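# Pair the matching socks, stacked and aligned on table

## Task

Identify which two of the four socks are a matching pair and lay them flat on the table with one on top of the other, lined up so toe meets toe, heel meets heel and cuff meets cuff; the two remaining socks must stay on the table, separate from the stacked pair and not paired with each other.

## Robot and tools

Robot: two arms, left_arm and right_arm, each ending in a two-finger gripper. Each arm sits on a tilted plate carried by a shared metal frame behind them. In a "too close" message, that plate and its half of the frame count as part of the arm. Calibrated bases: left_arm at (-0.044, +0.231, +0.091) m, right_arm at (-0.024, -0.245, +0.091) m.

Frame: all positions and orientations use one scene frame. The origin is at table-top height, halfway between the two nominal bases. +x runs outward over the table, +z is up, and left_arm is on the +y side. The arm names do not match left and right in the pictures. Quaternions are written w first (qw, qx, qy, qz). On a gripper, the fingers point along its own +z axis and close along its own y axis. end_effector_position is the spot between the finger pads, roughly 1 cm short of the tips. Reported hand positions can be slightly wrong, more so at long reach.

A row is 16 plain numbers covering both arms, always: x, y, z, qw, qx, qy, qz, opening for left_arm, followed by the same eight for right_arm. x, y, z are an absolute target in metres and the quaternion an absolute target orientation, both in the scene frame. opening is absolute on a -1 (shut) to +1 (fully open, 0.094 m) scale.

execute_actions(actions, cameras): actions is a list of actions; each action is a list of 1 to 15 rows, one row per 1/30 s step, and a short action repeats its final row until 15 steps pass. An empty list just reports state and pictures. An action is rejected for both arms if any target lies over 0.6 m from that gripper's current position along any of the gripper's own axes; if the first action fails this check against the last reported state, or anything is malformed, nothing runs. Each step the controller limits the command to 100 mm and 20 degrees from where the gripper actually is, favouring position over orientation, so one action may fall short; the result's "Hand target" line shows where each arm is really being sent, and the remainder must be commanded next time. Tiny changes may not move at all. To hold an orientation, repeat the same quaternion in every row rather than copying the drifted measured one. To keep an idle arm still, resend the full pose it had in the last result before it stopped, with its wanted opening; a 0 opening is a real command, so resend the current one. "Tool commands" lists the current gripper commands.

move(target, speed, blend, opening_speed, blocking, cameras): target is one 16-number row, or up to 15 rows that differ only in poses, giving absolute poses. Each gripper goes in a straight line from its Hand target, turning the short way; no 0.6 m check applies. speed is top path speed in m/s, 0.002 to 0.5, default 0.25 (turning up to twice that in rad/s), as one value or one per target. blend (m) rounds corners at intermediate targets; 0 stops at each. opening_speed (per second on the -1..+1 scale, at least 0.2) makes fingers move gradually; otherwise the opening is sent at once. A move lasts at least 0.5 s and no more than 10 s of path. Paths ignore obstacles and the other arm; grippers lag and stray more when fast or when the arm is nearly straight, and faster contact or a target deeper past contact hits and presses harder. With blocking=false the call returns after about 0.5 s while motion continues; execute_actions is refused until a result shows the move finished, so use wait or stop, and a new move replaces the old one. The "move:" line reports done, off_target, moving, held or fault, plus limits: paced (a pose was clipped) or held (steps withheld). An unnamed arm is done, meaning resting within 10 mm and 2 degrees; neither done nor off_target tells you about contact.

wait(seconds): 0 to 10 s, arms keep their last command; a running move continues. stop(): brakes a running move. zoom_image(camera, region): camera is cam_high, cam_left_wrist or cam_right_wrist; region [x0, y0, x1, y1] in pixels from the top-left, at most 504 by 504. finished_scene(scene): call with scene 1 only when the socks are in place and will stay so without the robot.

Results give each gripper's position and quaternion, Joint positions (last per arm is finger gap in metres), joint torques (wrapping at ±28 N m for joints 1 to 3), grip_measured (same scale as opening, up to about 1.6 mm wide when empty) and grip_effort_nm (motor effort, negative closing; not a pad force). "pose unreachable" means the clearance check blocked that arm; it does not guard grippers or wrist cameras against each other. An arm may rest about 1 cm off its target in free air without touching anything. To grip, command below the reading at first contact; around 0.11 below it the pads squeeze at full force (about 50 to 62 N each). To release, command well above grip_measured.

Cameras: cam_high (fixed, overhead-front, near (0.36, -0.87, 1.15)), cam_left_wrist and cam_right_wrist, each 672x504; calibration matrices are supplied and roughly accurate, and wrist views may lag during motion.

Joint ranges (rad): waist -2.618 to 3.054, shoulder 0 to 3.142, elbow 0 to 3.142 (straight at 2.901), wrist pitch and yaw ±1.571, wrist roll ±2.094.

Avoid: anything leaving the table, dropping socks or releasing them mid-motion, slamming or pressing hard into the table, and any collision between the arms. Long holds, stretched arms or pushing at unreachable poses heat motors; MOTOR HOT appears at 75 °C, and at 90 °C the arm folds and goes idle for good. Any arm stop costs time; smooth, efficient motion is better.

Each tool is called after ">>>" as name(argument=value, ...) on one line, values as JSON.

## Session

>>> execute_actions(actions=[])

Scene clock: 725.80 s.
left_arm: end_effector_position=(+0.1648, +0.2199, +0.2561) grip_measured=-0.002 grip_effort_nm=0.095 end_effector_quat_wxyz=(+0.041, -0.005, +0.998, -0.048) | right_arm: end_effector_position=(+0.2074, -0.4004, +0.2607) grip_measured=+0.198 grip_effort_nm=0.085 end_effector_quat_wxyz=(+0.073, +0.004, +0.997, +0.022)
Joint positions: left_arm=[-0.813 1.393 1.233 -1.555 -0.432 -0.863 0.047] | right_arm=[0.152 1.158 1.381 -1.56 0.475 0.067 0.056]
Joint velocities: left_arm=[-0.012 -0.007 -0.007 0.007 -0.022 -0.081 0] | right_arm=[-0.007 -0.007 -0.022 -0.081 -0.095 0.007 -0.001]
Joint torques (N m): left_arm=[-2.78 -1.31 5.96 0.33 0 -0.1] | right_arm=[2.15 -3.84 4 0.59 0.06 0.07]
Heat: left arm: 39 °C; right arm: 35 °C.
Hand target: left_arm +0.1626, +0.2196, +0.2596; +0.042, +0.001, +0.998, -0.048 | right_arm +0.2022, -0.3994, +0.2592; +0.071, +0.002, +0.997, +0.020
Tool commands: left_gripper/opening=+0.0 right_gripper/opening=+0.2
Off the commanded pose: left_arm 0.006 m, 7 deg | right_arm 0.007 m, 9 deg.
camera_calibration:
cam_left_wrist: T_world_to_cam=[[0.123867, -0.986509, 0.107041, 0.170607], [-0.977614, -0.102832, 0.183568, 0.180069], [-0.170084, -0.127383, -0.977162, 0.392905], [0, 0, 0, 1]] pos_world=[0.221733, 0.236871, 0.332615]
cam_right_wrist: T_world_to_cam=[[0.1226, -0.991332, -0.0472201, -0.40587], [-0.982644, -0.127924, 0.134338, 0.154536], [-0.139214, 0.0299307, -0.98981, 0.388643], [0, 0, 0, 1]] pos_world=[0.255718, -0.394215, 0.344757]

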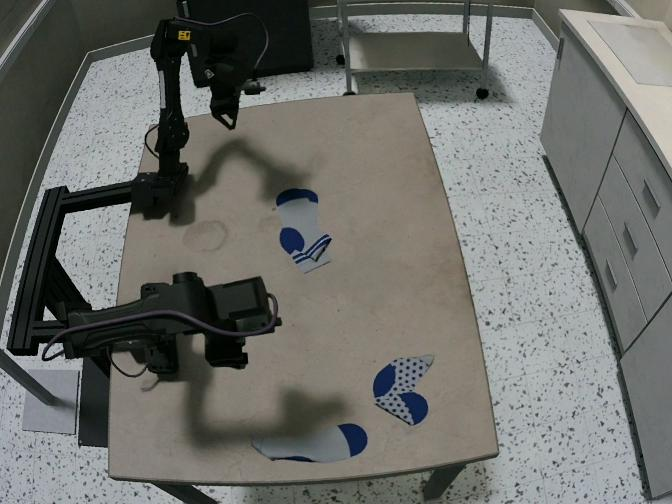

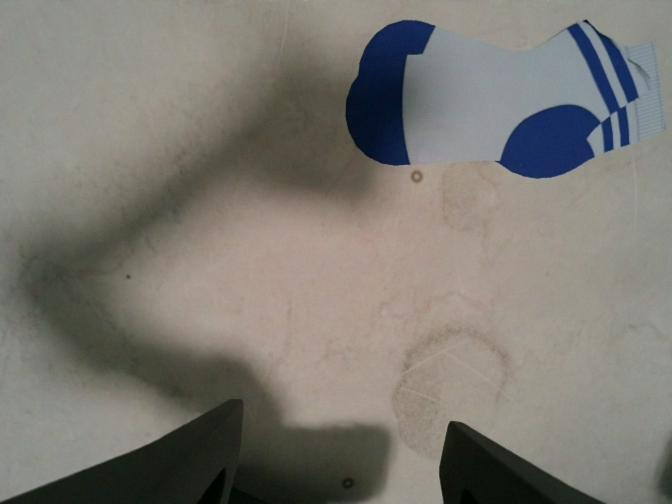

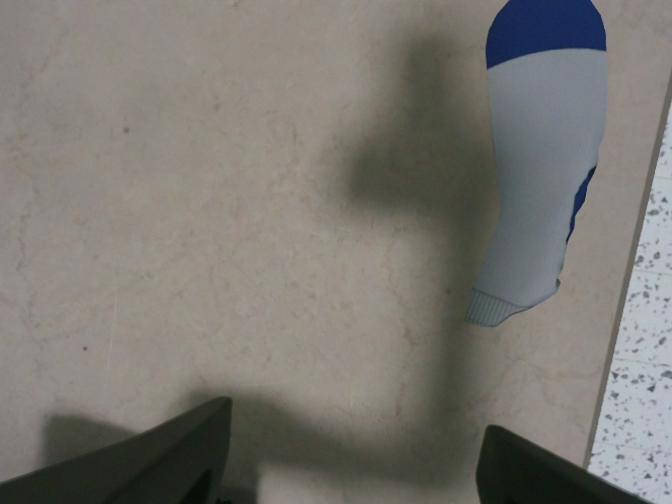

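>>> zoom_image(camera="cam_high", region=[240, 320, 460, 485])

>>> zoom_image(camera="cam_high", region=[250, 170, 370, 290])

>>> zoom_image(camera="cam_left_wrist", region=[330, 0, 672, 256])

Scaled by 2.291.

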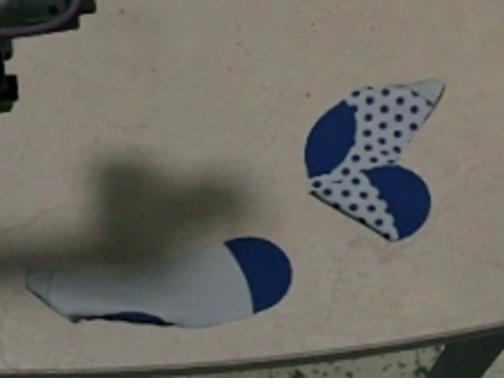

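Scaled by 4.200.

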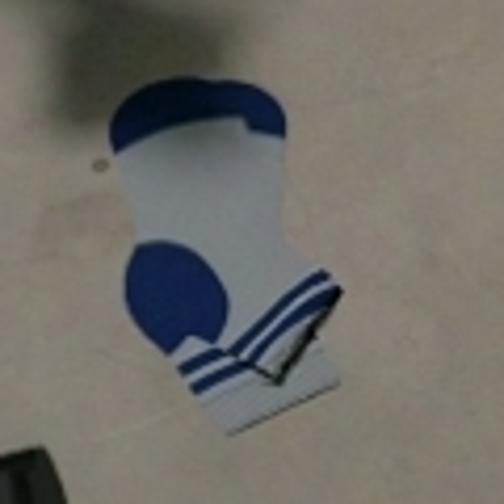

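Scaled by 1.474.

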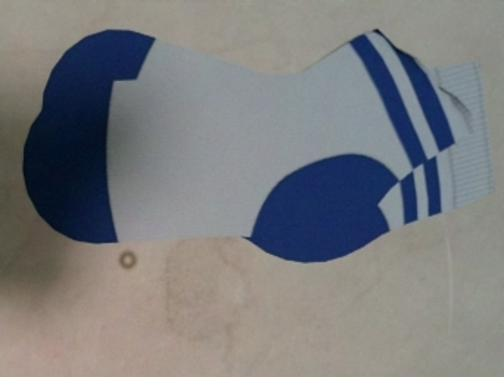

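>>> move(target=[0.23, 0.02, 0.22, 0.042, 0.001, 0.998, -0.048, 0.0, 0.2022, -0.3994, 0.2592, 0.071, 0.002, 0.997, 0.020, 0.2], cameras=["cam_left_wrist","cam_high"])

>>> zoom_image(camera="cam_left_wrist", region=[150, 0, 650, 400])

Scene clock: 734.73 s.
left_arm: end_effector_position=(+0.2264, +0.0308, +0.2089) grip_measured=-0.002 grip_effort_nm=0.095 end_effector_quat_wxyz=(+0.031, +0.000, +0.999, -0.034) | right_arm: end_effector_position=(+0.2074, -0.4005, +0.2607) grip_measured=+0.198 grip_effort_nm=0.085 end_effector_quat_wxyz=(+0.073, +0.005, +0.997, +0.022)
Joint positions: left_arm=[-0.923 2.113 1.598 -1.286 -0.412 -0.987 0.047] | right_arm=[0.152 1.158 1.381 -1.56 0.476 0.068 0.056]
Joint velocities: left_arm=[-0.017 -0.002 -0.017 -0.037 0.007 -0.066 -0.001] | right_arm=[0.002 -0.002 -0.027 0.022 0.007 -0.095 0]
Joint torques (N m): left_arm=[-4.75 -6.05 8.16 0.51 0.01 -0.03] | right_arm=[2.09 -3.88 3.93 0.61 0.04 0.08]
Heat: left arm: 38 °C; right arm: 35 °C.
Hand target: left_arm +0.2274, +0.0214, +0.2179; +0.043, +0.001, +0.998, -0.047 | right_arm +0.2024, -0.3994, +0.2591; +0.071, +0.002, +0.997, +0.020
Off the commanded pose: left_arm 0.016 m, 2 deg | right_arm 0.006 m, 0 deg.
move: off_target (left_arm)
camera_calibration:
cam_left_wrist: T_world_to_cam=[[0.116232, -0.9903, 0.0761279, -0.0102268], [-0.974859, -0.0990764, 0.199585, 0.225416], [-0.190107, -0.0974121, -0.976919, 0.336747], [0, 0, 0, 1]] pos_world=[0.284955, 0.045009, 0.284764]
Images, in order (width x height): cam_high 672x504, cam_left_wrist 672x504.

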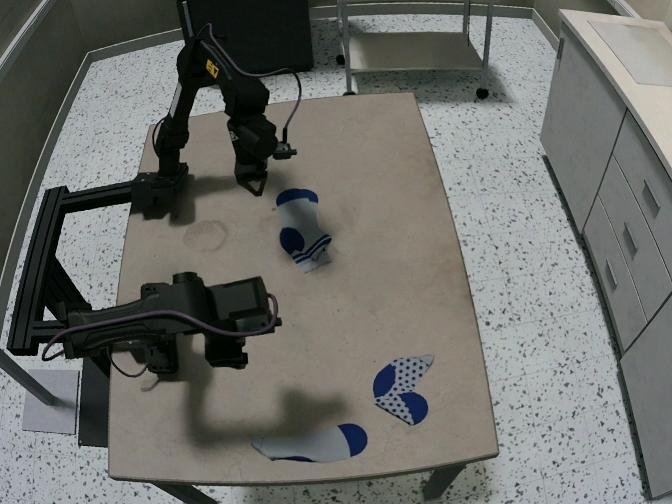

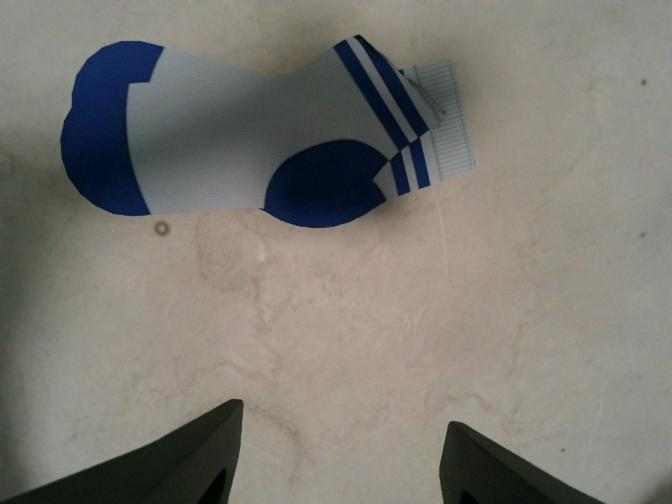

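Scaled by 1.008.

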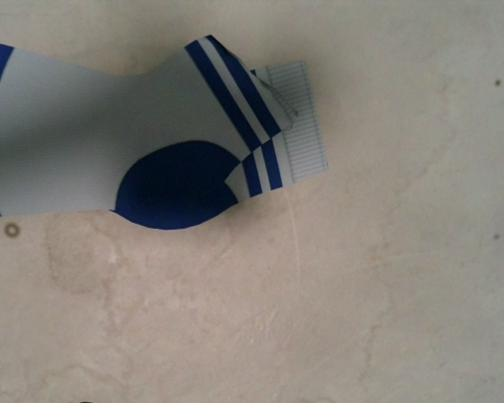

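>>> zoom_image(camera="cam_left_wrist", region=[320, 20, 500, 220])

>>> zoom_image(camera="cam_left_wrist", region=[40, 20, 320, 240])

Scaled by 2.520.

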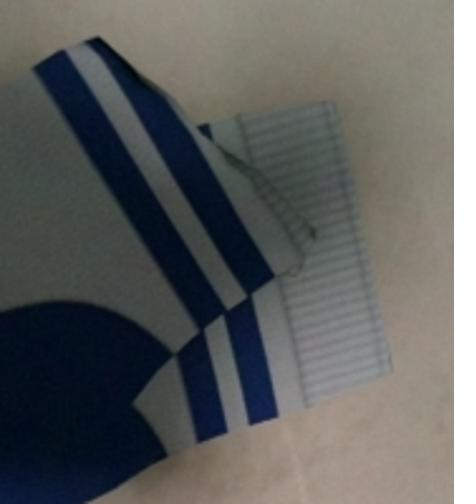

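Scaled by 1.800.

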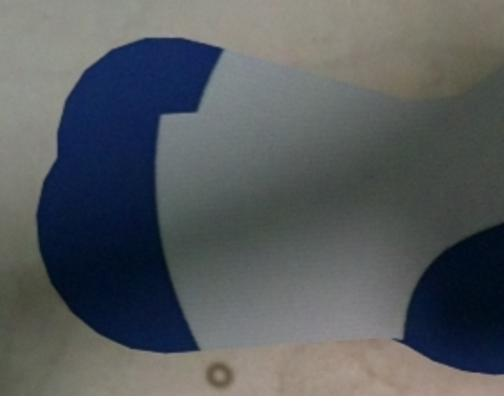

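>>> move(target=[[0.19, 0.16, 0.25, 0.042, 0.001, 0.998, -0.048, 0.0, 0.24, -0.22, 0.25, 0, 0.3, 0.954, 0, 0.2],[0.1648, 0.2199, 0.256, 0.042, 0.001, 0.998, -0.048, 0.0, 0.30, -0.03, 0.20, 0, 0.462, 0.887, 0, -0.2]], blend=0.03)

>>> zoom_image(camera="cam_right_wrist", region=[150, 50, 650, 504])

every target must give the same right_gripper/opening; nothing of the call was run
Scene clock: 771.53 s.
left_arm: end_effector_position=(+0.2264, +0.0308, +0.2089) grip_measured=-0.002 grip_effort_nm=0.095 end_effector_quat_wxyz=(+0.031, +0.000, +0.999, -0.034) | right_arm: end_effector_position=(+0.2074, -0.4005, +0.2607) grip_measured=+0.198 grip_effort_nm=0.085 end_effector_quat_wxyz=(+0.073, +0.005, +0.997, +0.022)
Joint positions: left_arm=[-0.923 2.113 1.598 -1.286 -0.412 -0.987 0.047] | right_arm=[0.152 1.158 1.381 -1.56 0.476 0.068 0.056]
Joint velocities: left_arm=[0.002 0.007 0.017 0.007 0.051 -0.022 -0.001] | right_arm=[0.002 -0.007 -0.012 0.022 -0.022 0.037 0]
Joint torques (N m): left_arm=[-4.71 -6.17 8.29 0.49 -0.02 -0.07] | right_arm=[2.07 -3.88 3.95 0.61 0.05 0.08]
Heat: left arm: 40 °C; right arm: 33 °C.
Hand target: left_arm +0.2274, +0.0214, +0.2179; +0.043, +0.001, +0.998, -0.047 | right_arm +0.2024, -0.3994, +0.2591; +0.071, +0.002, +0.997, +0.020
Tool commands: left_gripper/opening=+0.0 right_gripper/opening=+0.2
Off the commanded pose: left_arm 0.016 m, 2 deg | right_arm 0.006 m, 0 deg.

This scene's latest camera images include none from cam_right_wrist. They are from: cam_high, cam_left_wrist. cam_right_wrist's image comes with the result of a call that names it in "cameras".

>>> move(target=[[0.19, 0.16, 0.25, 0.042, 0.001, 0.998, -0.048, 0.0, 0.24, -0.22, 0.25, 0, 0.3, 0.954, 0, -0.2],[0.1648, 0.2199, 0.256, 0.042, 0.001, 0.998, -0.048, 0.0, 0.30, -0.03, 0.20, 0, 0.462, 0.887, 0, -0.2]], blend=0.03)

>>> zoom_image(camera="cam_right_wrist", region=[150, 50, 650, 504])

Scene clock: 777.47 s.
left_arm: end_effector_position=(+0.1691, +0.2123, +0.2592) grip_measured=-0.002 grip_effort_nm=0.095 end_effector_quat_wxyz=(+0.041, -0.002, +0.997, -0.058) | right_arm: end_effector_position=(+0.3047, -0.0294, +0.1974) grip_measured=-0.198 grip_effort_nm=-0.125 end_effector_quat_wxyz=(-0.001, +0.465, +0.885, +0.012)
Joint positions: left_arm=[-0.814 1.413 1.255 -1.539 -0.419 -0.853 0.047] | right_arm=[0.839 2.389 1.989 -1.437 0.415 1.861 0.038]
Joint velocities: left_arm=[0.007 0.007 -0.007 0.022 0.007 0.037 0.002] | right_arm=[-0.017 -0.002 -0.007 -0.037 -0.037 0.007 -0.001]
Joint torques (N m): left_arm=[-1.28 -2.29 4.67 0.39 -0.1 0] | right_arm=[6.57 -9.63 7.6 0.14 -0.02 0.08]
Heat: left arm: 40 °C; right arm: 34 °C.
Hand target: left_arm +0.1673, +0.2184, +0.2580; +0.042, +0.001, +0.998, -0.050 | right_arm +0.3013, -0.0249, +0.1999; +0.000, +0.460, +0.888, +0.009
Off the commanded pose: left_arm 0.009 m, 1 deg | right_arm 0.005 m, 1 deg.
move: done
camera_calibration:
cam_left_wrist: T_world_to_cam=[[0.118245, -0.984841, 0.126912, 0.15766], [-0.978414, -0.0937408, 0.184169, 0.181016], [-0.16948, -0.145949, -0.974667, 0.398883], [0, 0, 0, 1]] pos_world=[0.226069, 0.230455, 0.335432]
cam_right_wrist: T_world_to_cam=[[-0.744167, -0.666577, -0.0434705, 0.21995], [-0.647504, 0.703819, 0.292193, 0.197227], [-0.164174, 0.245588, -0.955371, 0.335609], [0, 0, 0, 1]] pos_world=[0.346483, -0.0746202, 0.272564]

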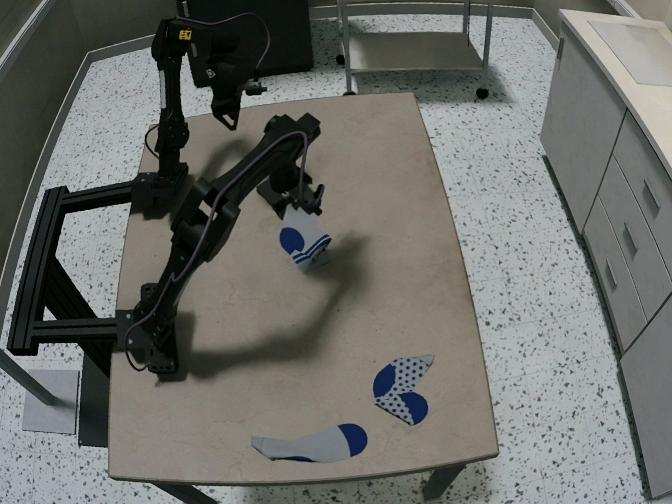

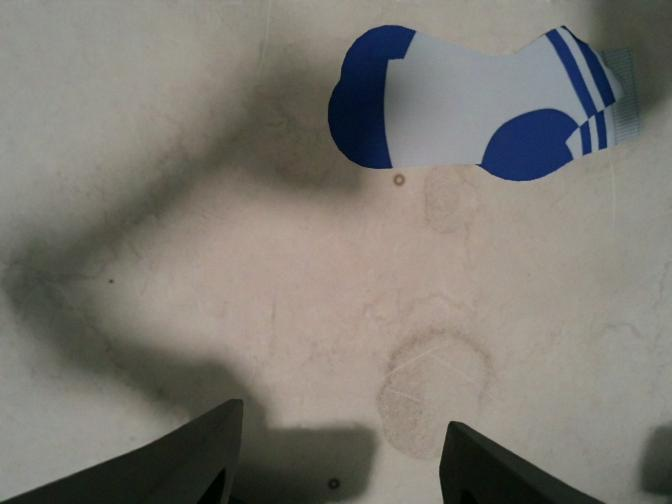

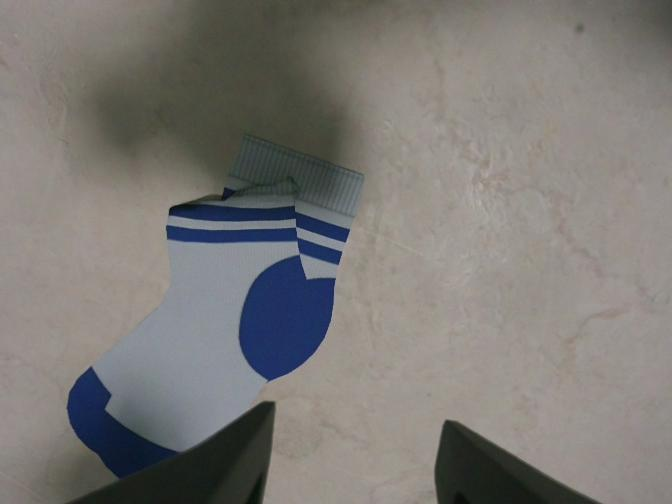

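Scaled by 1.008.

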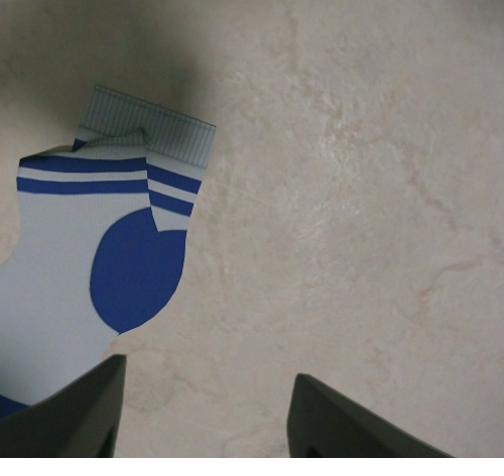

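>>> move(target=[0.1673, 0.2184, 0.258, 0.042, 0.001, 0.998, -0.050, 0.0, 0.372, 0.069, 0.07, 0, 0.462, 0.887, 0, -0.3], cameras=["cam_right_wrist","cam_high"])

Scene clock: 793.57 s.
left_arm: end_effector_position=(+0.1690, +0.2124, +0.2591) grip_measured=-0.002 grip_effort_nm=0.095 end_effector_quat_wxyz=(+0.041, -0.002, +0.997, -0.058) | right_arm: end_effector_position=(+0.3763, +0.0687, +0.0791) grip_measured=-0.298 grip_effort_nm=-0.125 end_effector_quat_wxyz=(+0.004, +0.472, +0.881, +0.031)
Joint positions: left_arm=[-0.814 1.413 1.255 -1.54 -0.419 -0.853 0.047] | right_arm=[0.754 3.11 2.848 -1.497 0.435 1.77 0.033]
Joint velocities: left_arm=[-0.022 -0.007 0.007 -0.022 -0.007 -0.022 0] | right_arm=[-0.007 -0.002 0.002 -0.022 -0.022 -0.022 0]
Joint torques (N m): left_arm=[-1.36 -2.18 4.53 0.37 -0.12 0.05] | right_arm=[6.86 -12.6 7.43 0.24 0.11 -0.08]
Heat: left arm: 38 °C; right arm: 36 °C.
Hand target: left_arm +0.1673, +0.2183, +0.2581; +0.042, +0.001, +0.998, -0.050 | right_arm +0.3712, +0.0679, +0.0702; +0.006, +0.462, +0.886, +0.016
Off the commanded pose: left_arm 0.006 m, 1 deg | right_arm 0.010 m, 4 deg.
joint sent to its limit (right arm) — joint 2 (shoulder), upper limit. The joint targets still meet the commanded pose.
move: off_target (right_arm)
camera_calibration:
cam_right_wrist: T_world_to_cam=[[-0.753889, -0.652019, -0.0807653, 0.33909], [-0.642931, 0.706842, 0.29498, 0.207018], [-0.135244, 0.274309, -0.952084, 0.197096], [0, 0, 0, 1]] pos_world=[0.415391, 0.0206983, 0.153972]
Images, in order (width x height): cam_high 672x504, cam_right_wrist 672x504.

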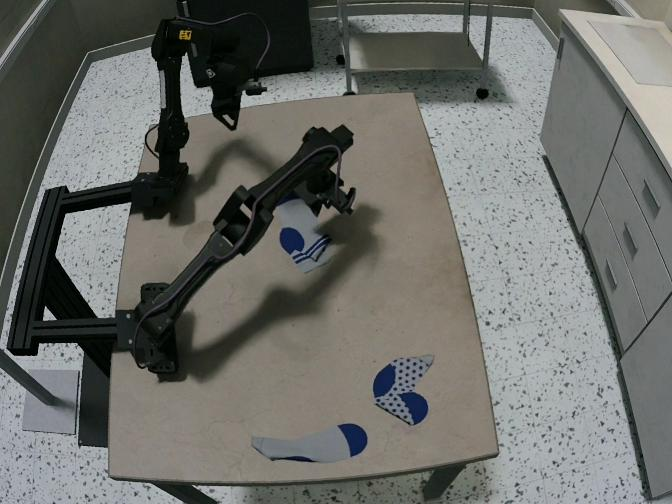

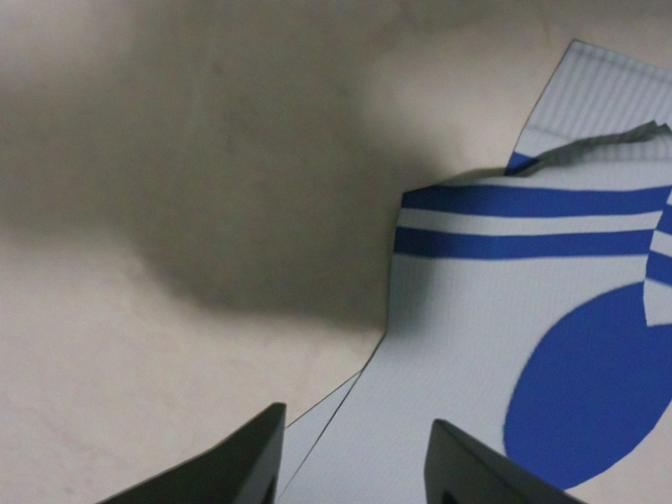

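>>> move(target=[[0.1673, 0.2184, 0.258, 0.042, 0.001, 0.998, -0.050, 0.0, 0.367, 0.056, 0.05, 0, 0.462, 0.887, 0, -0.45],[0.1673, 0.2184, 0.258, 0.042, 0.001, 0.998, -0.050, 0.0, 0.367, 0.055, 0.015, 0, 0.462, 0.887, 0, -0.45]], speed=[0.1,0.04], cameras=["cam_right_wrist"])

Scene clock: 803.13 s.
left_arm: end_effector_position=(+0.1690, +0.2124, +0.2591) grip_measured=-0.002 grip_effort_nm=0.100 end_effector_quat_wxyz=(+0.041, -0.002, +0.997, -0.058) | right_arm: end_effector_position=(+0.3597, +0.0567, +0.0217) grip_measured=-0.448 grip_effort_nm=-0.125 end_effector_quat_wxyz=(-0.008, +0.454, +0.891, -0.011)
Joint positions: left_arm=[-0.814 1.413 1.255 -1.54 -0.419 -0.853 0.047] | right_arm=[0.712 3.042 2.501 -1.293 0.447 1.725 0.026]
Joint velocities: left_arm=[-0.012 0.002 -0.007 -0.037 0.095 -0.007 -0.001] | right_arm=[-0.007 -0.017 -0.017 -0.037 0.022 0.007 0]
Joint torques (N m): left_arm=[-1.35 -2.18 4.4 0.38 -0.1 0.04] | right_arm=[5.55 -15.53 3.44 0.95 0.13 -0.07]
Heat: left arm: 38 °C; right arm: 36 °C.
Hand target: left_arm +0.1674, +0.2183, +0.2581; +0.042, +0.001, +0.998, -0.050 | right_arm +0.3677, +0.0553, +0.0150; +0.000, +0.461, +0.887, -0.002
Off the commanded pose: left_arm 0.006 m, 1 deg | right_arm 0.010 m, 2 deg.
move: done
camera_calibration:
cam_right_wrist: T_world_to_cam=[[-0.728318, -0.685224, 0.0045997, 0.304925], [-0.654988, 0.698122, 0.289163, 0.226733], [-0.201352, 0.20759, -0.957269, 0.171216], [0, 0, 0, 1]] pos_world=[0.405064, 0.0151121, 0.0969342]
Images, in order (width x height): cam_right_wrist 672x504.

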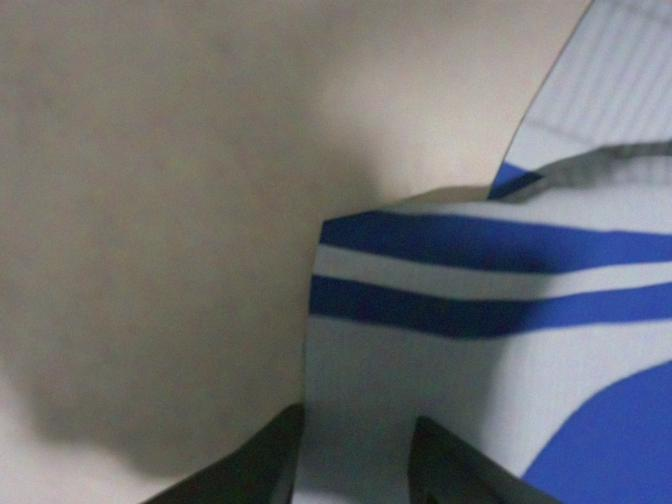

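>>> move(target=[[0.1673, 0.2184, 0.258, 0.042, 0.001, 0.998, -0.050, 0.0, 0.378, 0.053, 0.016, 0, 0.462, 0.887, 0, -0.45],[0.1673, 0.2184, 0.258, 0.042, 0.001, 0.998, -0.050, 0.0, 0.378, 0.053, 0.005, 0, 0.462, 0.887, 0, -0.45]], speed=[0.04,0.03], cameras=["cam_right_wrist"])

Scene clock: 808.37 s.
left_arm: end_effector_position=(+0.1691, +0.2125, +0.2591) grip_measured=-0.002 grip_effort_nm=0.090 end_effector_quat_wxyz=(+0.041, -0.002, +0.997, -0.058) | right_arm: end_effector_position=(+0.3756, +0.0516, +0.0215) grip_measured=-0.448 grip_effort_nm=-0.129 end_effector_quat_wxyz=(-0.006, +0.461, +0.887, +0.003)
Joint positions: left_arm=[-0.814 1.413 1.255 -1.54 -0.419 -0.853 0.047] | right_arm=[0.685 3.042 2.528 -1.278 0.447 1.698 0.026]
Joint velocities: left_arm=[-0.012 -0.007 0.002 -0.022 -0.007 0.007 -0.001] | right_arm=[-0.002 0.002 0.007 -0.037 0.037 -0.037 0]
Joint torques (N m): left_arm=[-1.52 -2.24 4.57 0.4 -0.09 0.05] | right_arm=[5.94 -12.49 5.74 0.75 0.16 -0.1]
Heat: left arm: 38 °C; right arm: 37 °C.
Hand target: left_arm +0.1674, +0.2183, +0.2581; +0.042, +0.001, +0.998, -0.050 | right_arm +0.3776, +0.0523, +0.0055; +0.000, +0.462, +0.887, -0.001
Off the commanded pose: left_arm 0.006 m, 1 deg | right_arm 0.017 m, 1 deg.
move: off_target (right_arm)
camera_calibration:
cam_right_wrist: T_world_to_cam=[[-0.73928, -0.673051, -0.0216338, 0.317104], [-0.647964, 0.702244, 0.294953, 0.237765], [-0.183326, 0.232071, -0.955267, 0.167187], [0, 0, 0, 1]] pos_world=[0.419142, 0.00765924, 0.0964386]
Images, in order (width x height): cam_right_wrist 672x504.

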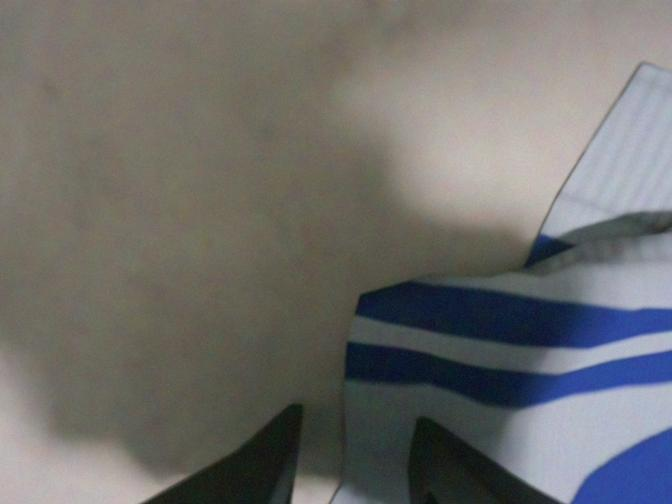

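>>> move(target=[0.1673, 0.2184, 0.258, 0.042, 0.001, 0.998, -0.050, 0.0, 0.378, 0.053, 0.004, 0, 0.462, 0.887, 0, -1], opening_speed=0.5, cameras=["cam_right_wrist"])

Scene clock: 814.10 s.
left_arm: end_effector_position=(+0.1691, +0.2125, +0.2591) grip_measured=-0.002 grip_effort_nm=0.095 end_effector_quat_wxyz=(+0.041, -0.002, +0.997, -0.058) | right_arm: end_effector_position=(+0.3767, +0.0522, +0.0215) grip_measured=-0.986 grip_effort_nm=-0.774 end_effector_quat_wxyz=(-0.005, +0.461, +0.887, +0.005)
Joint positions: left_arm=[-0.814 1.413 1.255 -1.54 -0.419 -0.853 0.047] | right_arm=[0.685 3.042 2.528 -1.273 0.449 1.696 0.001]
Joint velocities: left_arm=[-0.007 -0.007 0.002 0.007 -0.022 0.007 -0.001] | right_arm=[-0.012 0.002 0.002 0.022 -0.037 0.066 0]
Joint torques (N m): left_arm=[-1.36 -2.06 4.55 0.35 -0.12 0.07] | right_arm=[5.89 -12.48 5.52 0.75 0.15 -0.08]
Heat: left arm: 37 °C; right arm: 36 °C.
Hand target: left_arm +0.1674, +0.2183, +0.2581; +0.042, +0.001, +0.998, -0.050 | right_arm +0.3775, +0.0525, +0.0044; +0.000, +0.462, +0.887, +0.000
Off the commanded pose: left_arm 0.006 m, 1 deg | right_arm 0.018 m, 1 deg.
move: off_target (right_arm)
camera_calibration:
cam_right_wrist: T_world_to_cam=[[-0.739488, -0.67265, -0.0264402, 0.318499], [-0.648979, 0.70193, 0.293463, 0.238463], [-0.178839, 0.234171, -0.955605, 0.165448], [0, 0, 0, 1]] pos_world=[0.419872, 0.00811042, 0.0965438]
Images, in order (width x height): cam_right_wrist 672x504.

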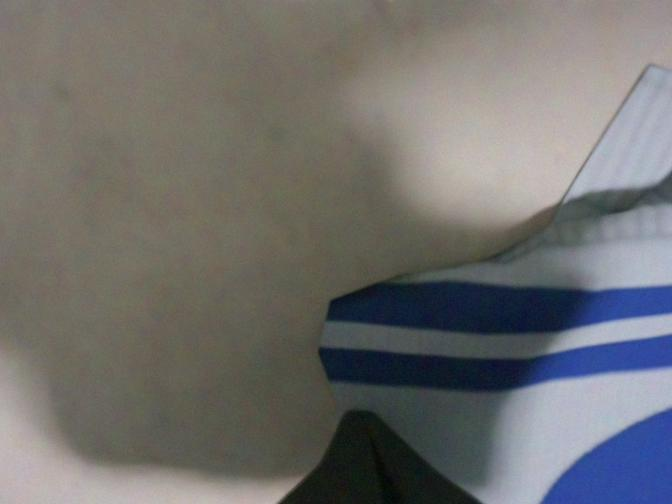

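>>> move(target=[0.1673, 0.2184, 0.258, 0.042, 0.001, 0.998, -0.050, 0.0, 0.37, 0.053, 0.10, 0, 0.462, 0.887, 0, -1], speed=0.12)

>>> zoom_image(camera="cam_high", region=[240, 120, 400, 290])

Scene clock: 817.70 s.
left_arm: end_effector_position=(+0.1691, +0.2125, +0.2591) grip_measured=-0.002 grip_effort_nm=0.100 end_effector_quat_wxyz=(+0.041, -0.002, +0.997, -0.058) | right_arm: end_effector_position=(+0.3746, +0.0486, +0.0948) grip_measured=-0.986 grip_effort_nm=-0.774 end_effector_quat_wxyz=(+0.002, +0.467, +0.884, +0.011)
Joint positions: left_arm=[-0.814 1.413 1.255 -1.54 -0.419 -0.853 0.047] | right_arm=[0.748 3.042 2.79 -1.546 0.444 1.768 0.001]
Joint velocities: left_arm=[-0.007 0.017 -0.022 0.022 -0.007 -0.037 0] | right_arm=[0.002 -0.017 0.002 0.022 0.007 -0.037 0.001]
Joint torques (N m): left_arm=[-1.42 -2.11 4.56 0.4 -0.09 0.04] | right_arm=[8.05 -14.43 6.87 0.19 -0.03 0.11]
Heat: left arm: 37 °C; right arm: 37 °C.
Hand target: left_arm +0.1674, +0.2183, +0.2581; +0.042, +0.001, +0.998, -0.050 | right_arm +0.3689, +0.0523, +0.0998; +0.003, +0.462, +0.887, +0.010
Off the commanded pose: left_arm 0.006 m, 1 deg | right_arm 0.008 m, 1 deg.
joint sent to its limit (right arm) — joint 4 (wrist pitch), lower limit. The joint targets still meet the commanded pose.
move: done
camera_calibration:
cam_left_wrist: T_world_to_cam=[[0.117626, -0.985021, 0.126082, 0.158203], [-0.978456, -0.0932667, 0.184186, 0.180875], [-0.169668, -0.145031, -0.974771, 0.398736], [0, 0, 0, 1]] pos_world=[0.226022, 0.230532, 0.335415]
cam_right_wrist: T_world_to_cam=[[-0.746879, -0.663523, -0.043681, 0.320417], [-0.645803, 0.708143, 0.285432, 0.217386], [-0.158459, 0.241393, -0.957403, 0.228114], [0, 0, 0, 1]] pos_world=[0.415848, 0.00359899, 0.170344]

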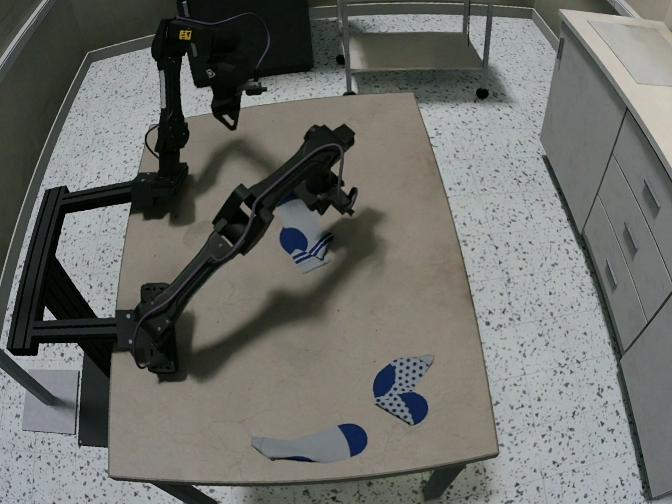

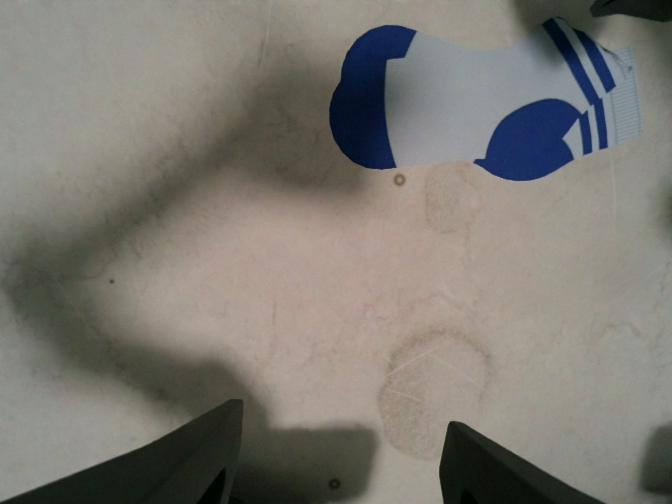

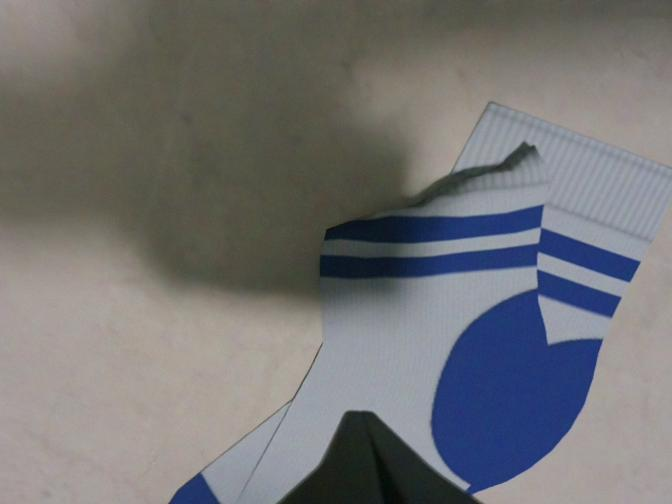

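Scaled by 2.965.

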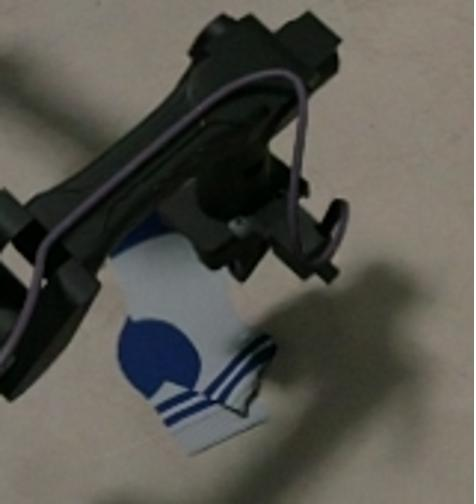

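>>> move(target=[[0.1673, 0.2184, 0.258, 0.042, 0.001, 0.998, -0.050, 0.0, 0.377, 0.055, 0.016, 0, 0.462, 0.887, 0, -0.4],[0.1673, 0.2184, 0.258, 0.042, 0.001, 0.998, -0.050, 0.0, 0.377, 0.055, -0.006, 0, 0.462, 0.887, 0, -0.4]], speed=[0.1,0.03], cameras=["cam_right_wrist"])

Scene clock: 824.17 s.
left_arm: end_effector_position=(+0.1691, +0.2125, +0.2591) grip_measured=-0.002 grip_effort_nm=0.090 end_effector_quat_wxyz=(+0.041, -0.002, +0.997, -0.058) | right_arm: end_effector_position=(+0.3851, +0.0544, +0.0208) grip_measured=-0.402 grip_effort_nm=0.081 end_effector_quat_wxyz=(+0.001, +0.467, +0.884, +0.014)
Joint positions: left_arm=[-0.814 1.413 1.255 -1.54 -0.419 -0.853 0.047] | right_arm=[0.678 3.067 2.58 -1.275 0.454 1.693 0.028]
Joint velocities: left_arm=[-0.007 -0.012 -0.007 -0.051 -0.022 -0.022 0] | right_arm=[-0.022 0.007 -0.002 -0.095 -0.007 -0.051 -0.001]
Joint torques (N m): left_arm=[-1.46 -2.15 4.36 0.36 -0.11 0.03] | right_arm=[6.06 -12.3 3.22 0.92 0.12 -0.09]
Heat: left arm: 37 °C; right arm: 37 °C.
Hand target: left_arm +0.1674, +0.2183, +0.2581; +0.042, +0.001, +0.998, -0.050 | right_arm +0.3771, +0.0544, -0.0052; +0.000, +0.462, +0.887, -0.002
Off the commanded pose: left_arm 0.006 m, 1 deg | right_arm 0.028 m, 2 deg.
move: off_target (right_arm)
camera_calibration:
cam_right_wrist: T_world_to_cam=[[-0.748251, -0.661784, -0.0465025, 0.329337], [-0.644093, 0.707875, 0.289926, 0.240446], [-0.158951, 0.246889, -0.955919, 0.157417], [0, 0, 0, 1]] pos_world=[0.426317, 0.00888001, 0.0960809]
Images, in order (width x height): cam_right_wrist 672x504.

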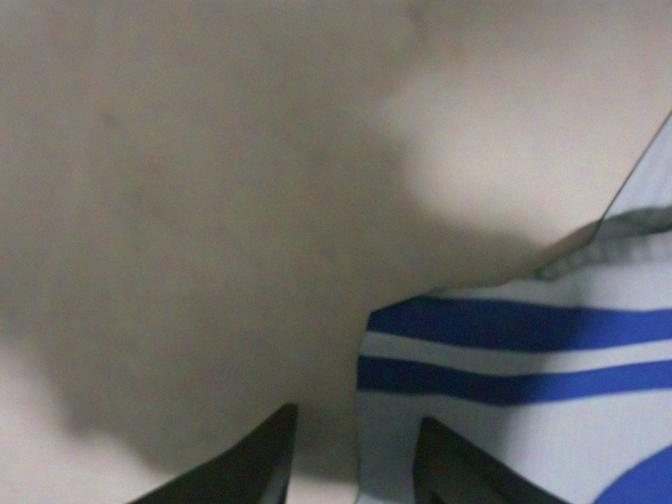

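>>> move(target=[[0.1673, 0.2184, 0.258, 0.042, 0.001, 0.998, -0.050, 0.0, 0.371, 0.050, 0.022, 0, 0.462, 0.887, 0, -0.35],[0.1673, 0.2184, 0.258, 0.042, 0.001, 0.998, -0.050, 0.0, 0.372, 0.050, -0.004, 0, 0.462, 0.887, 0, -0.35]], speed=[0.1,0.03], cameras=["cam_right_wrist"])

>>> move(target=[0.1673, 0.2184, 0.258, 0.042, 0.001, 0.998, -0.050, 0.0, 0.372, 0.050, -0.006, 0, 0.462, 0.887, 0, -1], opening_speed=0.4, cameras=["cam_right_wrist"])

>>> move(target=[0.1673, 0.2184, 0.258, 0.042, 0.001, 0.998, -0.050, 0.0, 0.365, 0.048, 0.07, 0, 0.462, 0.887, 0, -1], speed=0.1, cameras=["cam_right_wrist"])

Scene clock: 831.40 s.
left_arm: end_effector_position=(+0.1691, +0.2125, +0.2591) grip_measured=-0.002 grip_effort_nm=0.095 end_effector_quat_wxyz=(+0.041, -0.002, +0.997, -0.058) | right_arm: end_effector_position=(+0.3794, +0.0509, +0.0200) grip_measured=-0.352 grip_effort_nm=0.085 end_effector_quat_wxyz=(+0.002, +0.466, +0.885, +0.013)
Joint positions: left_arm=[-0.814 1.413 1.255 -1.54 -0.419 -0.853 0.047] | right_arm=[0.68 3.004 2.448 -1.208 0.456 1.692 0.03]
Joint velocities: left_arm=[0.012 0.007 -0.017 0.051 0.037 -0.11 0] | right_arm=[-0.002 0.012 -0.007 -0.037 -0.051 -0.051 0.001]
Joint torques (N m): left_arm=[-1.37 -2.14 4.55 0.4 -0.1 0.03] | right_arm=[5.9 -12.82 2.67 0.93 0.09 -0.07]
Heat: left arm: 37 °C; right arm: 37 °C.
Hand target: left_arm +0.1674, +0.2183, +0.2581; +0.042, +0.001, +0.998, -0.050 | right_arm +0.3718, +0.0497, -0.0033; +0.000, +0.462, +0.887, -0.001
Off the commanded pose: left_arm 0.006 m, 1 deg | right_arm 0.025 m, 2 deg.
move: off_target (right_arm)
camera_calibration:
cam_right_wrist: T_world_to_cam=[[-0.746034, -0.664284, -0.0464739, 0.322078], [-0.646897, 0.706412, 0.287238, 0.240682], [-0.157978, 0.244354, -0.956731, 0.156401], [0, 0, 0, 1]] pos_world=[0.420686, 0.00571269, 0.0954689]
Images, in order (width x height): cam_right_wrist 672x504.

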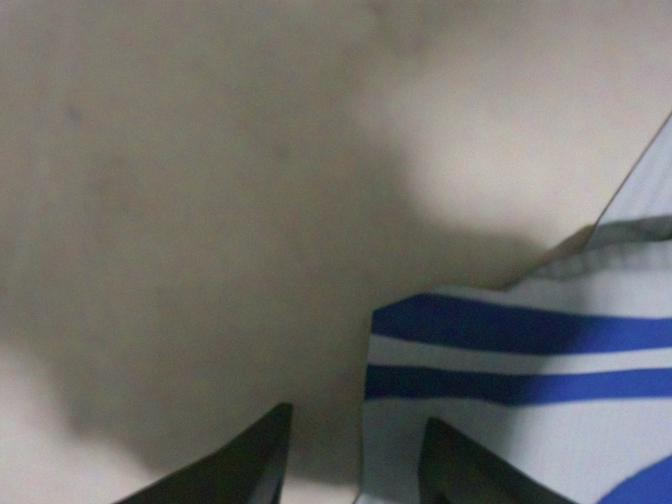

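Scene clock: 833.23 s.
left_arm: end_effector_position=(+0.1691, +0.2125, +0.2591) grip_measured=-0.002 grip_effort_nm=0.100 end_effector_quat_wxyz=(+0.041, -0.002, +0.997, -0.058) | right_arm: end_effector_position=(+0.3749, +0.0474, +0.0198) grip_measured=-0.986 grip_effort_nm=-0.784 end_effector_quat_wxyz=(-0.002, +0.461, +0.887, +0.004)
Joint positions: left_arm=[-0.814 1.413 1.255 -1.54 -0.419 -0.853 0.047] | right_arm=[0.68 2.997 2.434 -1.221 0.455 1.691 0.001]
Joint velocities: left_arm=[-0.012 0.002 0.007 0.007 -0.051 0.007 0] | right_arm=[-0.002 -0.007 -0.017 -0.037 -0.007 0.022 -0.001]
Joint torques (N m): left_arm=[-1.33 -2.17 4.55 0.37 -0.12 0.04] | right_arm=[5.74 -12.36 2.99 1.14 0.11 -0.08]
Heat: left arm: 37 °C; right arm: 37 °C.
Hand target: left_arm +0.1674, +0.2183, +0.2581; +0.042, +0.001, +0.998, -0.050 | right_arm +0.3711, +0.0491, -0.0053; +0.000, +0.462, +0.887, -0.002
Off the commanded pose: left_arm 0.006 m, 1 deg | right_arm 0.026 m, 1 deg.
move: off_target (right_arm)
camera_calibration:
cam_right_wrist: T_world_to_cam=[[-0.739192, -0.672938, -0.0273817, 0.313785], [-0.650327, 0.702603, 0.288833, 0.241772], [-0.175128, 0.23131, -0.956988, 0.163348], [0, 0, 0, 1]] pos_world=[0.417785, 0.0035041, 0.0950822]
Images, in order (width x height): cam_right_wrist 672x504.

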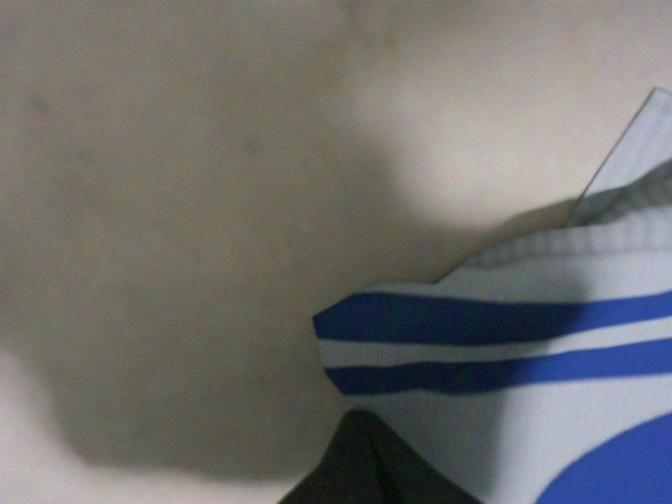

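Scene clock: 834.80 s.
left_arm: end_effector_position=(+0.1691, +0.2125, +0.2591) grip_measured=-0.002 grip_effort_nm=0.090 end_effector_quat_wxyz=(+0.041, -0.002, +0.997, -0.058) | right_arm: end_effector_position=(+0.3582, +0.0449, +0.0456) grip_measured=-0.986 grip_effort_nm=-0.774 end_effector_quat_wxyz=(-0.007, +0.458, +0.889, -0.018)
Joint positions: left_arm=[-0.814 1.413 1.255 -1.54 -0.419 -0.853 0.047] | right_arm=[0.722 2.98 2.474 -1.348 0.449 1.75 0.001]
Joint velocities: left_arm=[0.022 0.002 -0.017 -0.081 -0.022 0.037 -0.001] | right_arm=[-0.012 -0.022 -0.022 -0.022 -0.022 -0.066 -0.002]
Joint torques (N m): left_arm=[-1.59 -2.18 4.63 0.4 -0.09 0.02] | right_arm=[8.1 -17.63 7.43 0.04 -0.03 0.11]
Heat: left arm: 37 °C; right arm: 38 °C.
Hand target: left_arm +0.1674, +0.2183, +0.2581; +0.042, +0.001, +0.998, -0.050 | right_arm +0.3642, +0.0479, +0.0696; +0.000, +0.462, +0.887, +0.001
Off the commanded pose: left_arm 0.006 m, 1 deg | right_arm 0.026 m, 2 deg.
move: off_target (right_arm)
camera_calibration:
cam_right_wrist: T_world_to_cam=[[-0.733952, -0.678968, 0.0178129, 0.29687], [-0.647437, 0.707313, 0.283786, 0.224179], [-0.205281, 0.196753, -0.958722, 0.198143], [0, 0, 0, 1]] pos_world=[0.403705, 0.00401544, 0.121058]
Images, in order (width x height): cam_right_wrist 672x504.

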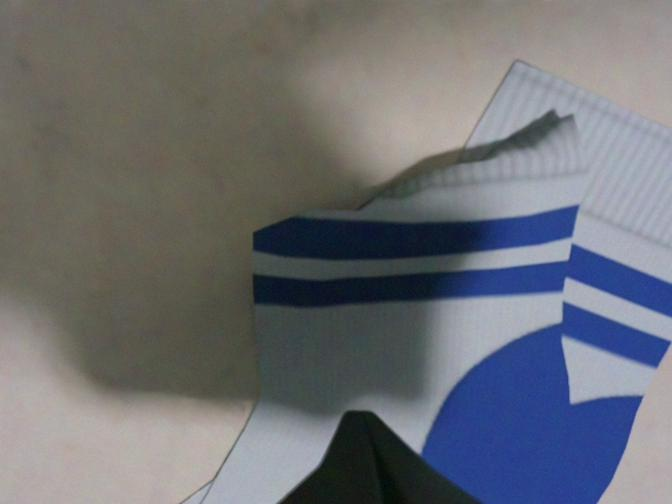

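>>> move(target=[[0.1673, 0.2184, 0.258, 0.042, 0.001, 0.998, -0.050, 0.0, 0.369, 0.046, 0.026, 0, 0.462, 0.887, 0, 0.0],[0.1673, 0.2184, 0.258, 0.042, 0.001, 0.998, -0.050, 0.0, 0.366, 0.046, -0.008, 0, 0.462, 0.887, 0, 0.0]], speed=[0.1,0.03], cameras=["cam_right_wrist"])

>>> move(target=[0.1673, 0.2184, 0.258, 0.042, 0.001, 0.998, -0.050, 0.0, 0.366, 0.046, -0.010, 0, 0.462, 0.887, 0, -1], opening_speed=0.4, cameras=["cam_right_wrist"])

>>> move(target=[0.1673, 0.2184, 0.258, 0.042, 0.001, 0.998, -0.050, 0.0, 0.365, 0.048, 0.07, 0, 0.462, 0.887, 0, -1], speed=0.1, cameras=["cam_right_wrist"])

Scene clock: 844.80 s.
left_arm: end_effector_position=(+0.1691, +0.2125, +0.2591) grip_measured=-0.002 grip_effort_nm=0.095 end_effector_quat_wxyz=(+0.041, -0.002, +0.997, -0.058) | right_arm: end_effector_position=(+0.3671, +0.0450, +0.0204) grip_measured=-0.002 grip_effort_nm=0.071 end_effector_quat_wxyz=(-0.003, +0.458, +0.889, +0.002)
Joint positions: left_arm=[-0.814 1.413 1.255 -1.54 -0.419 -0.853 0.047] | right_arm=[0.687 2.952 2.34 -1.181 0.454 1.693 0.047]
Joint velocities: left_arm=[0.012 0.017 -0.007 0.007 -0.051 -0.007 0.001] | right_arm=[0.017 -0.022 -0.002 0.022 -0.081 -0.022 0]
Joint torques (N m): left_arm=[-1.54 -2.1 4.52 0.37 -0.11 0.07] | right_arm=[5.11 -12.11 2.69 1.25 0.11 -0.05]
Heat: left arm: 37 °C; right arm: 39 °C.
Hand target: left_arm +0.1674, +0.2183, +0.2581; +0.042, +0.001, +0.998, -0.050 | right_arm +0.3652, +0.0450, -0.0068; -0.001, +0.462, +0.887, -0.003
Off the commanded pose: left_arm 0.006 m, 1 deg | right_arm 0.028 m, 1 deg.
move: off_target (right_arm)
camera_calibration:
cam_right_wrist: T_world_to_cam=[[-0.734088, -0.678659, -0.023177, 0.304698], [-0.654866, 0.698499, 0.28853, 0.24006], [-0.179624, 0.226984, -0.95719, 0.164955], [0, 0, 0, 1]] pos_world=[0.410513, 0.00166217, 0.0956903]
Images, in order (width x height): cam_right_wrist 672x504.

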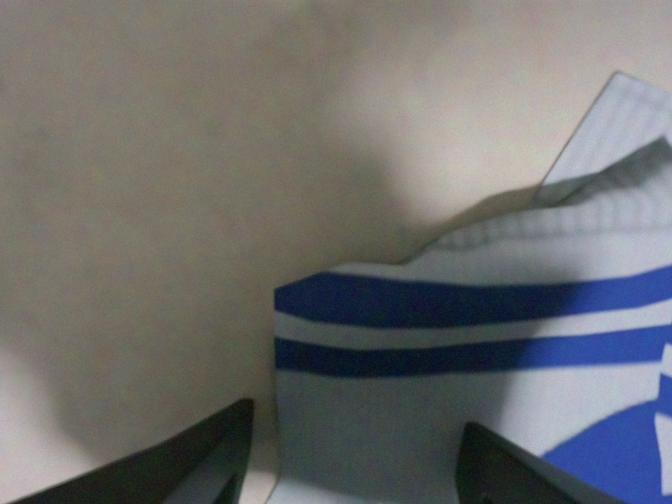

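Scene clock: 847.57 s.
left_arm: end_effector_position=(+0.1691, +0.2125, +0.2591) grip_measured=-0.002 grip_effort_nm=0.095 end_effector_quat_wxyz=(+0.041, -0.002, +0.997, -0.058) | right_arm: end_effector_position=(+0.3656, +0.0441, +0.0200) grip_measured=-0.971 grip_effort_nm=-1.013 end_effector_quat_wxyz=(-0.004, +0.456, +0.890, +0.001)
Joint positions: left_arm=[-0.814 1.413 1.255 -1.54 -0.419 -0.853 0.047] | right_arm=[0.687 2.944 2.323 -1.174 0.453 1.69 0.001]
Joint velocities: left_arm=[-0.007 0.007 -0.012 -0.007 0.007 -0.037 -0.001] | right_arm=[-0.012 0.002 -0.002 -0.007 -0.037 -0.037 -0.001]
Joint torques (N m): left_arm=[-1.39 -2.26 4.57 0.36 -0.12 0.06] | right_arm=[4.96 -11.71 2.96 1.32 0.13 -0.08]
Heat: left arm: 37 °C; right arm: 38 °C.
Hand target: left_arm +0.1674, +0.2183, +0.2581; +0.042, +0.001, +0.998, -0.050 | right_arm +0.3648, +0.0448, -0.0087; +0.000, +0.462, +0.887, -0.002
Off the commanded pose: left_arm 0.006 m, 1 deg | right_arm 0.030 m, 1 deg.
move: off_target (right_arm)
camera_calibration:
cam_right_wrist: T_world_to_cam=[[-0.731364, -0.681659, -0.0211535, 0.302092], [-0.657124, 0.696064, 0.28928, 0.240757], [-0.182466, 0.225469, -0.957011, 0.165618], [0, 0, 0, 1]] pos_world=[0.409367, 0.000999405, 0.0952427]
Images, in order (width x height): cam_right_wrist 672x504.

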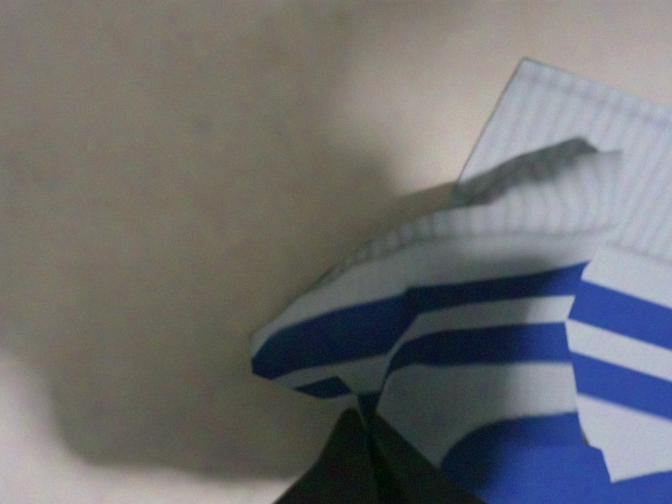

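Scene clock: 849.17 s.
left_arm: end_effector_position=(+0.1691, +0.2125, +0.2591) grip_measured=-0.002 grip_effort_nm=0.100 end_effector_quat_wxyz=(+0.041, -0.002, +0.997, -0.058) | right_arm: end_effector_position=(+0.3664, +0.0425, +0.0616) grip_measured=-0.973 grip_effort_nm=-1.048 end_effector_quat_wxyz=(-0.002, +0.464, +0.886, -0.003)
Joint positions: left_arm=[-0.814 1.413 1.255 -1.54 -0.419 -0.853 0.047] | right_arm=[0.722 2.943 2.471 -1.348 0.449 1.75 0.001]
Joint velocities: left_arm=[-0.007 -0.017 -0.017 0.007 -0.095 -0.051 0] | right_arm=[-0.007 0.002 -0.012 -0.022 -0.051 0.022 0.001]
Joint torques (N m): left_arm=[-1.37 -2.13 4.27 0.38 -0.07 0.04] | right_arm=[8.05 -14.37 7.66 0.12 -0.03 0.1]
Heat: left arm: 37 °C; right arm: 38 °C.
Hand target: left_arm +0.1674, +0.2183, +0.2581; +0.042, +0.001, +0.998, -0.050 | right_arm +0.3642, +0.0476, +0.0700; +0.000, +0.462, +0.887, +0.001
Off the commanded pose: left_arm 0.006 m, 1 deg | right_arm 0.010 m, 1 deg.
move: done
camera_calibration:
cam_right_wrist: T_world_to_cam=[[-0.744021, -0.668015, -0.0137309, 0.306115], [-0.643369, 0.710724, 0.284513, 0.22495], [-0.1803, 0.220518, -0.958574, 0.205503], [0, 0, 0, 1]] pos_world=[0.409534, -0.000704531, 0.137192]
Images, in order (width x height): cam_right_wrist 672x504.

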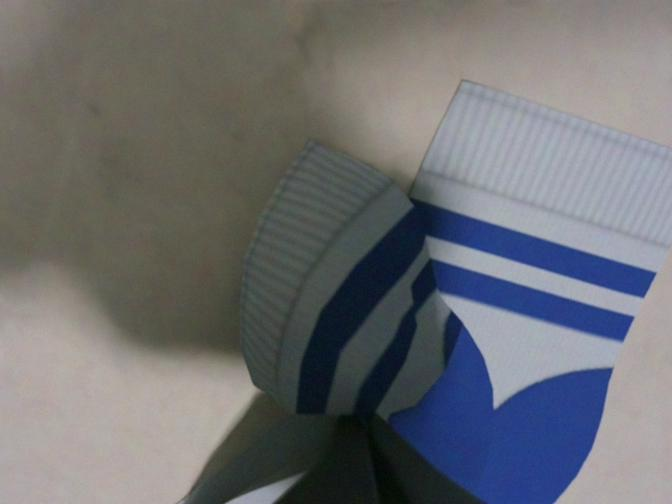

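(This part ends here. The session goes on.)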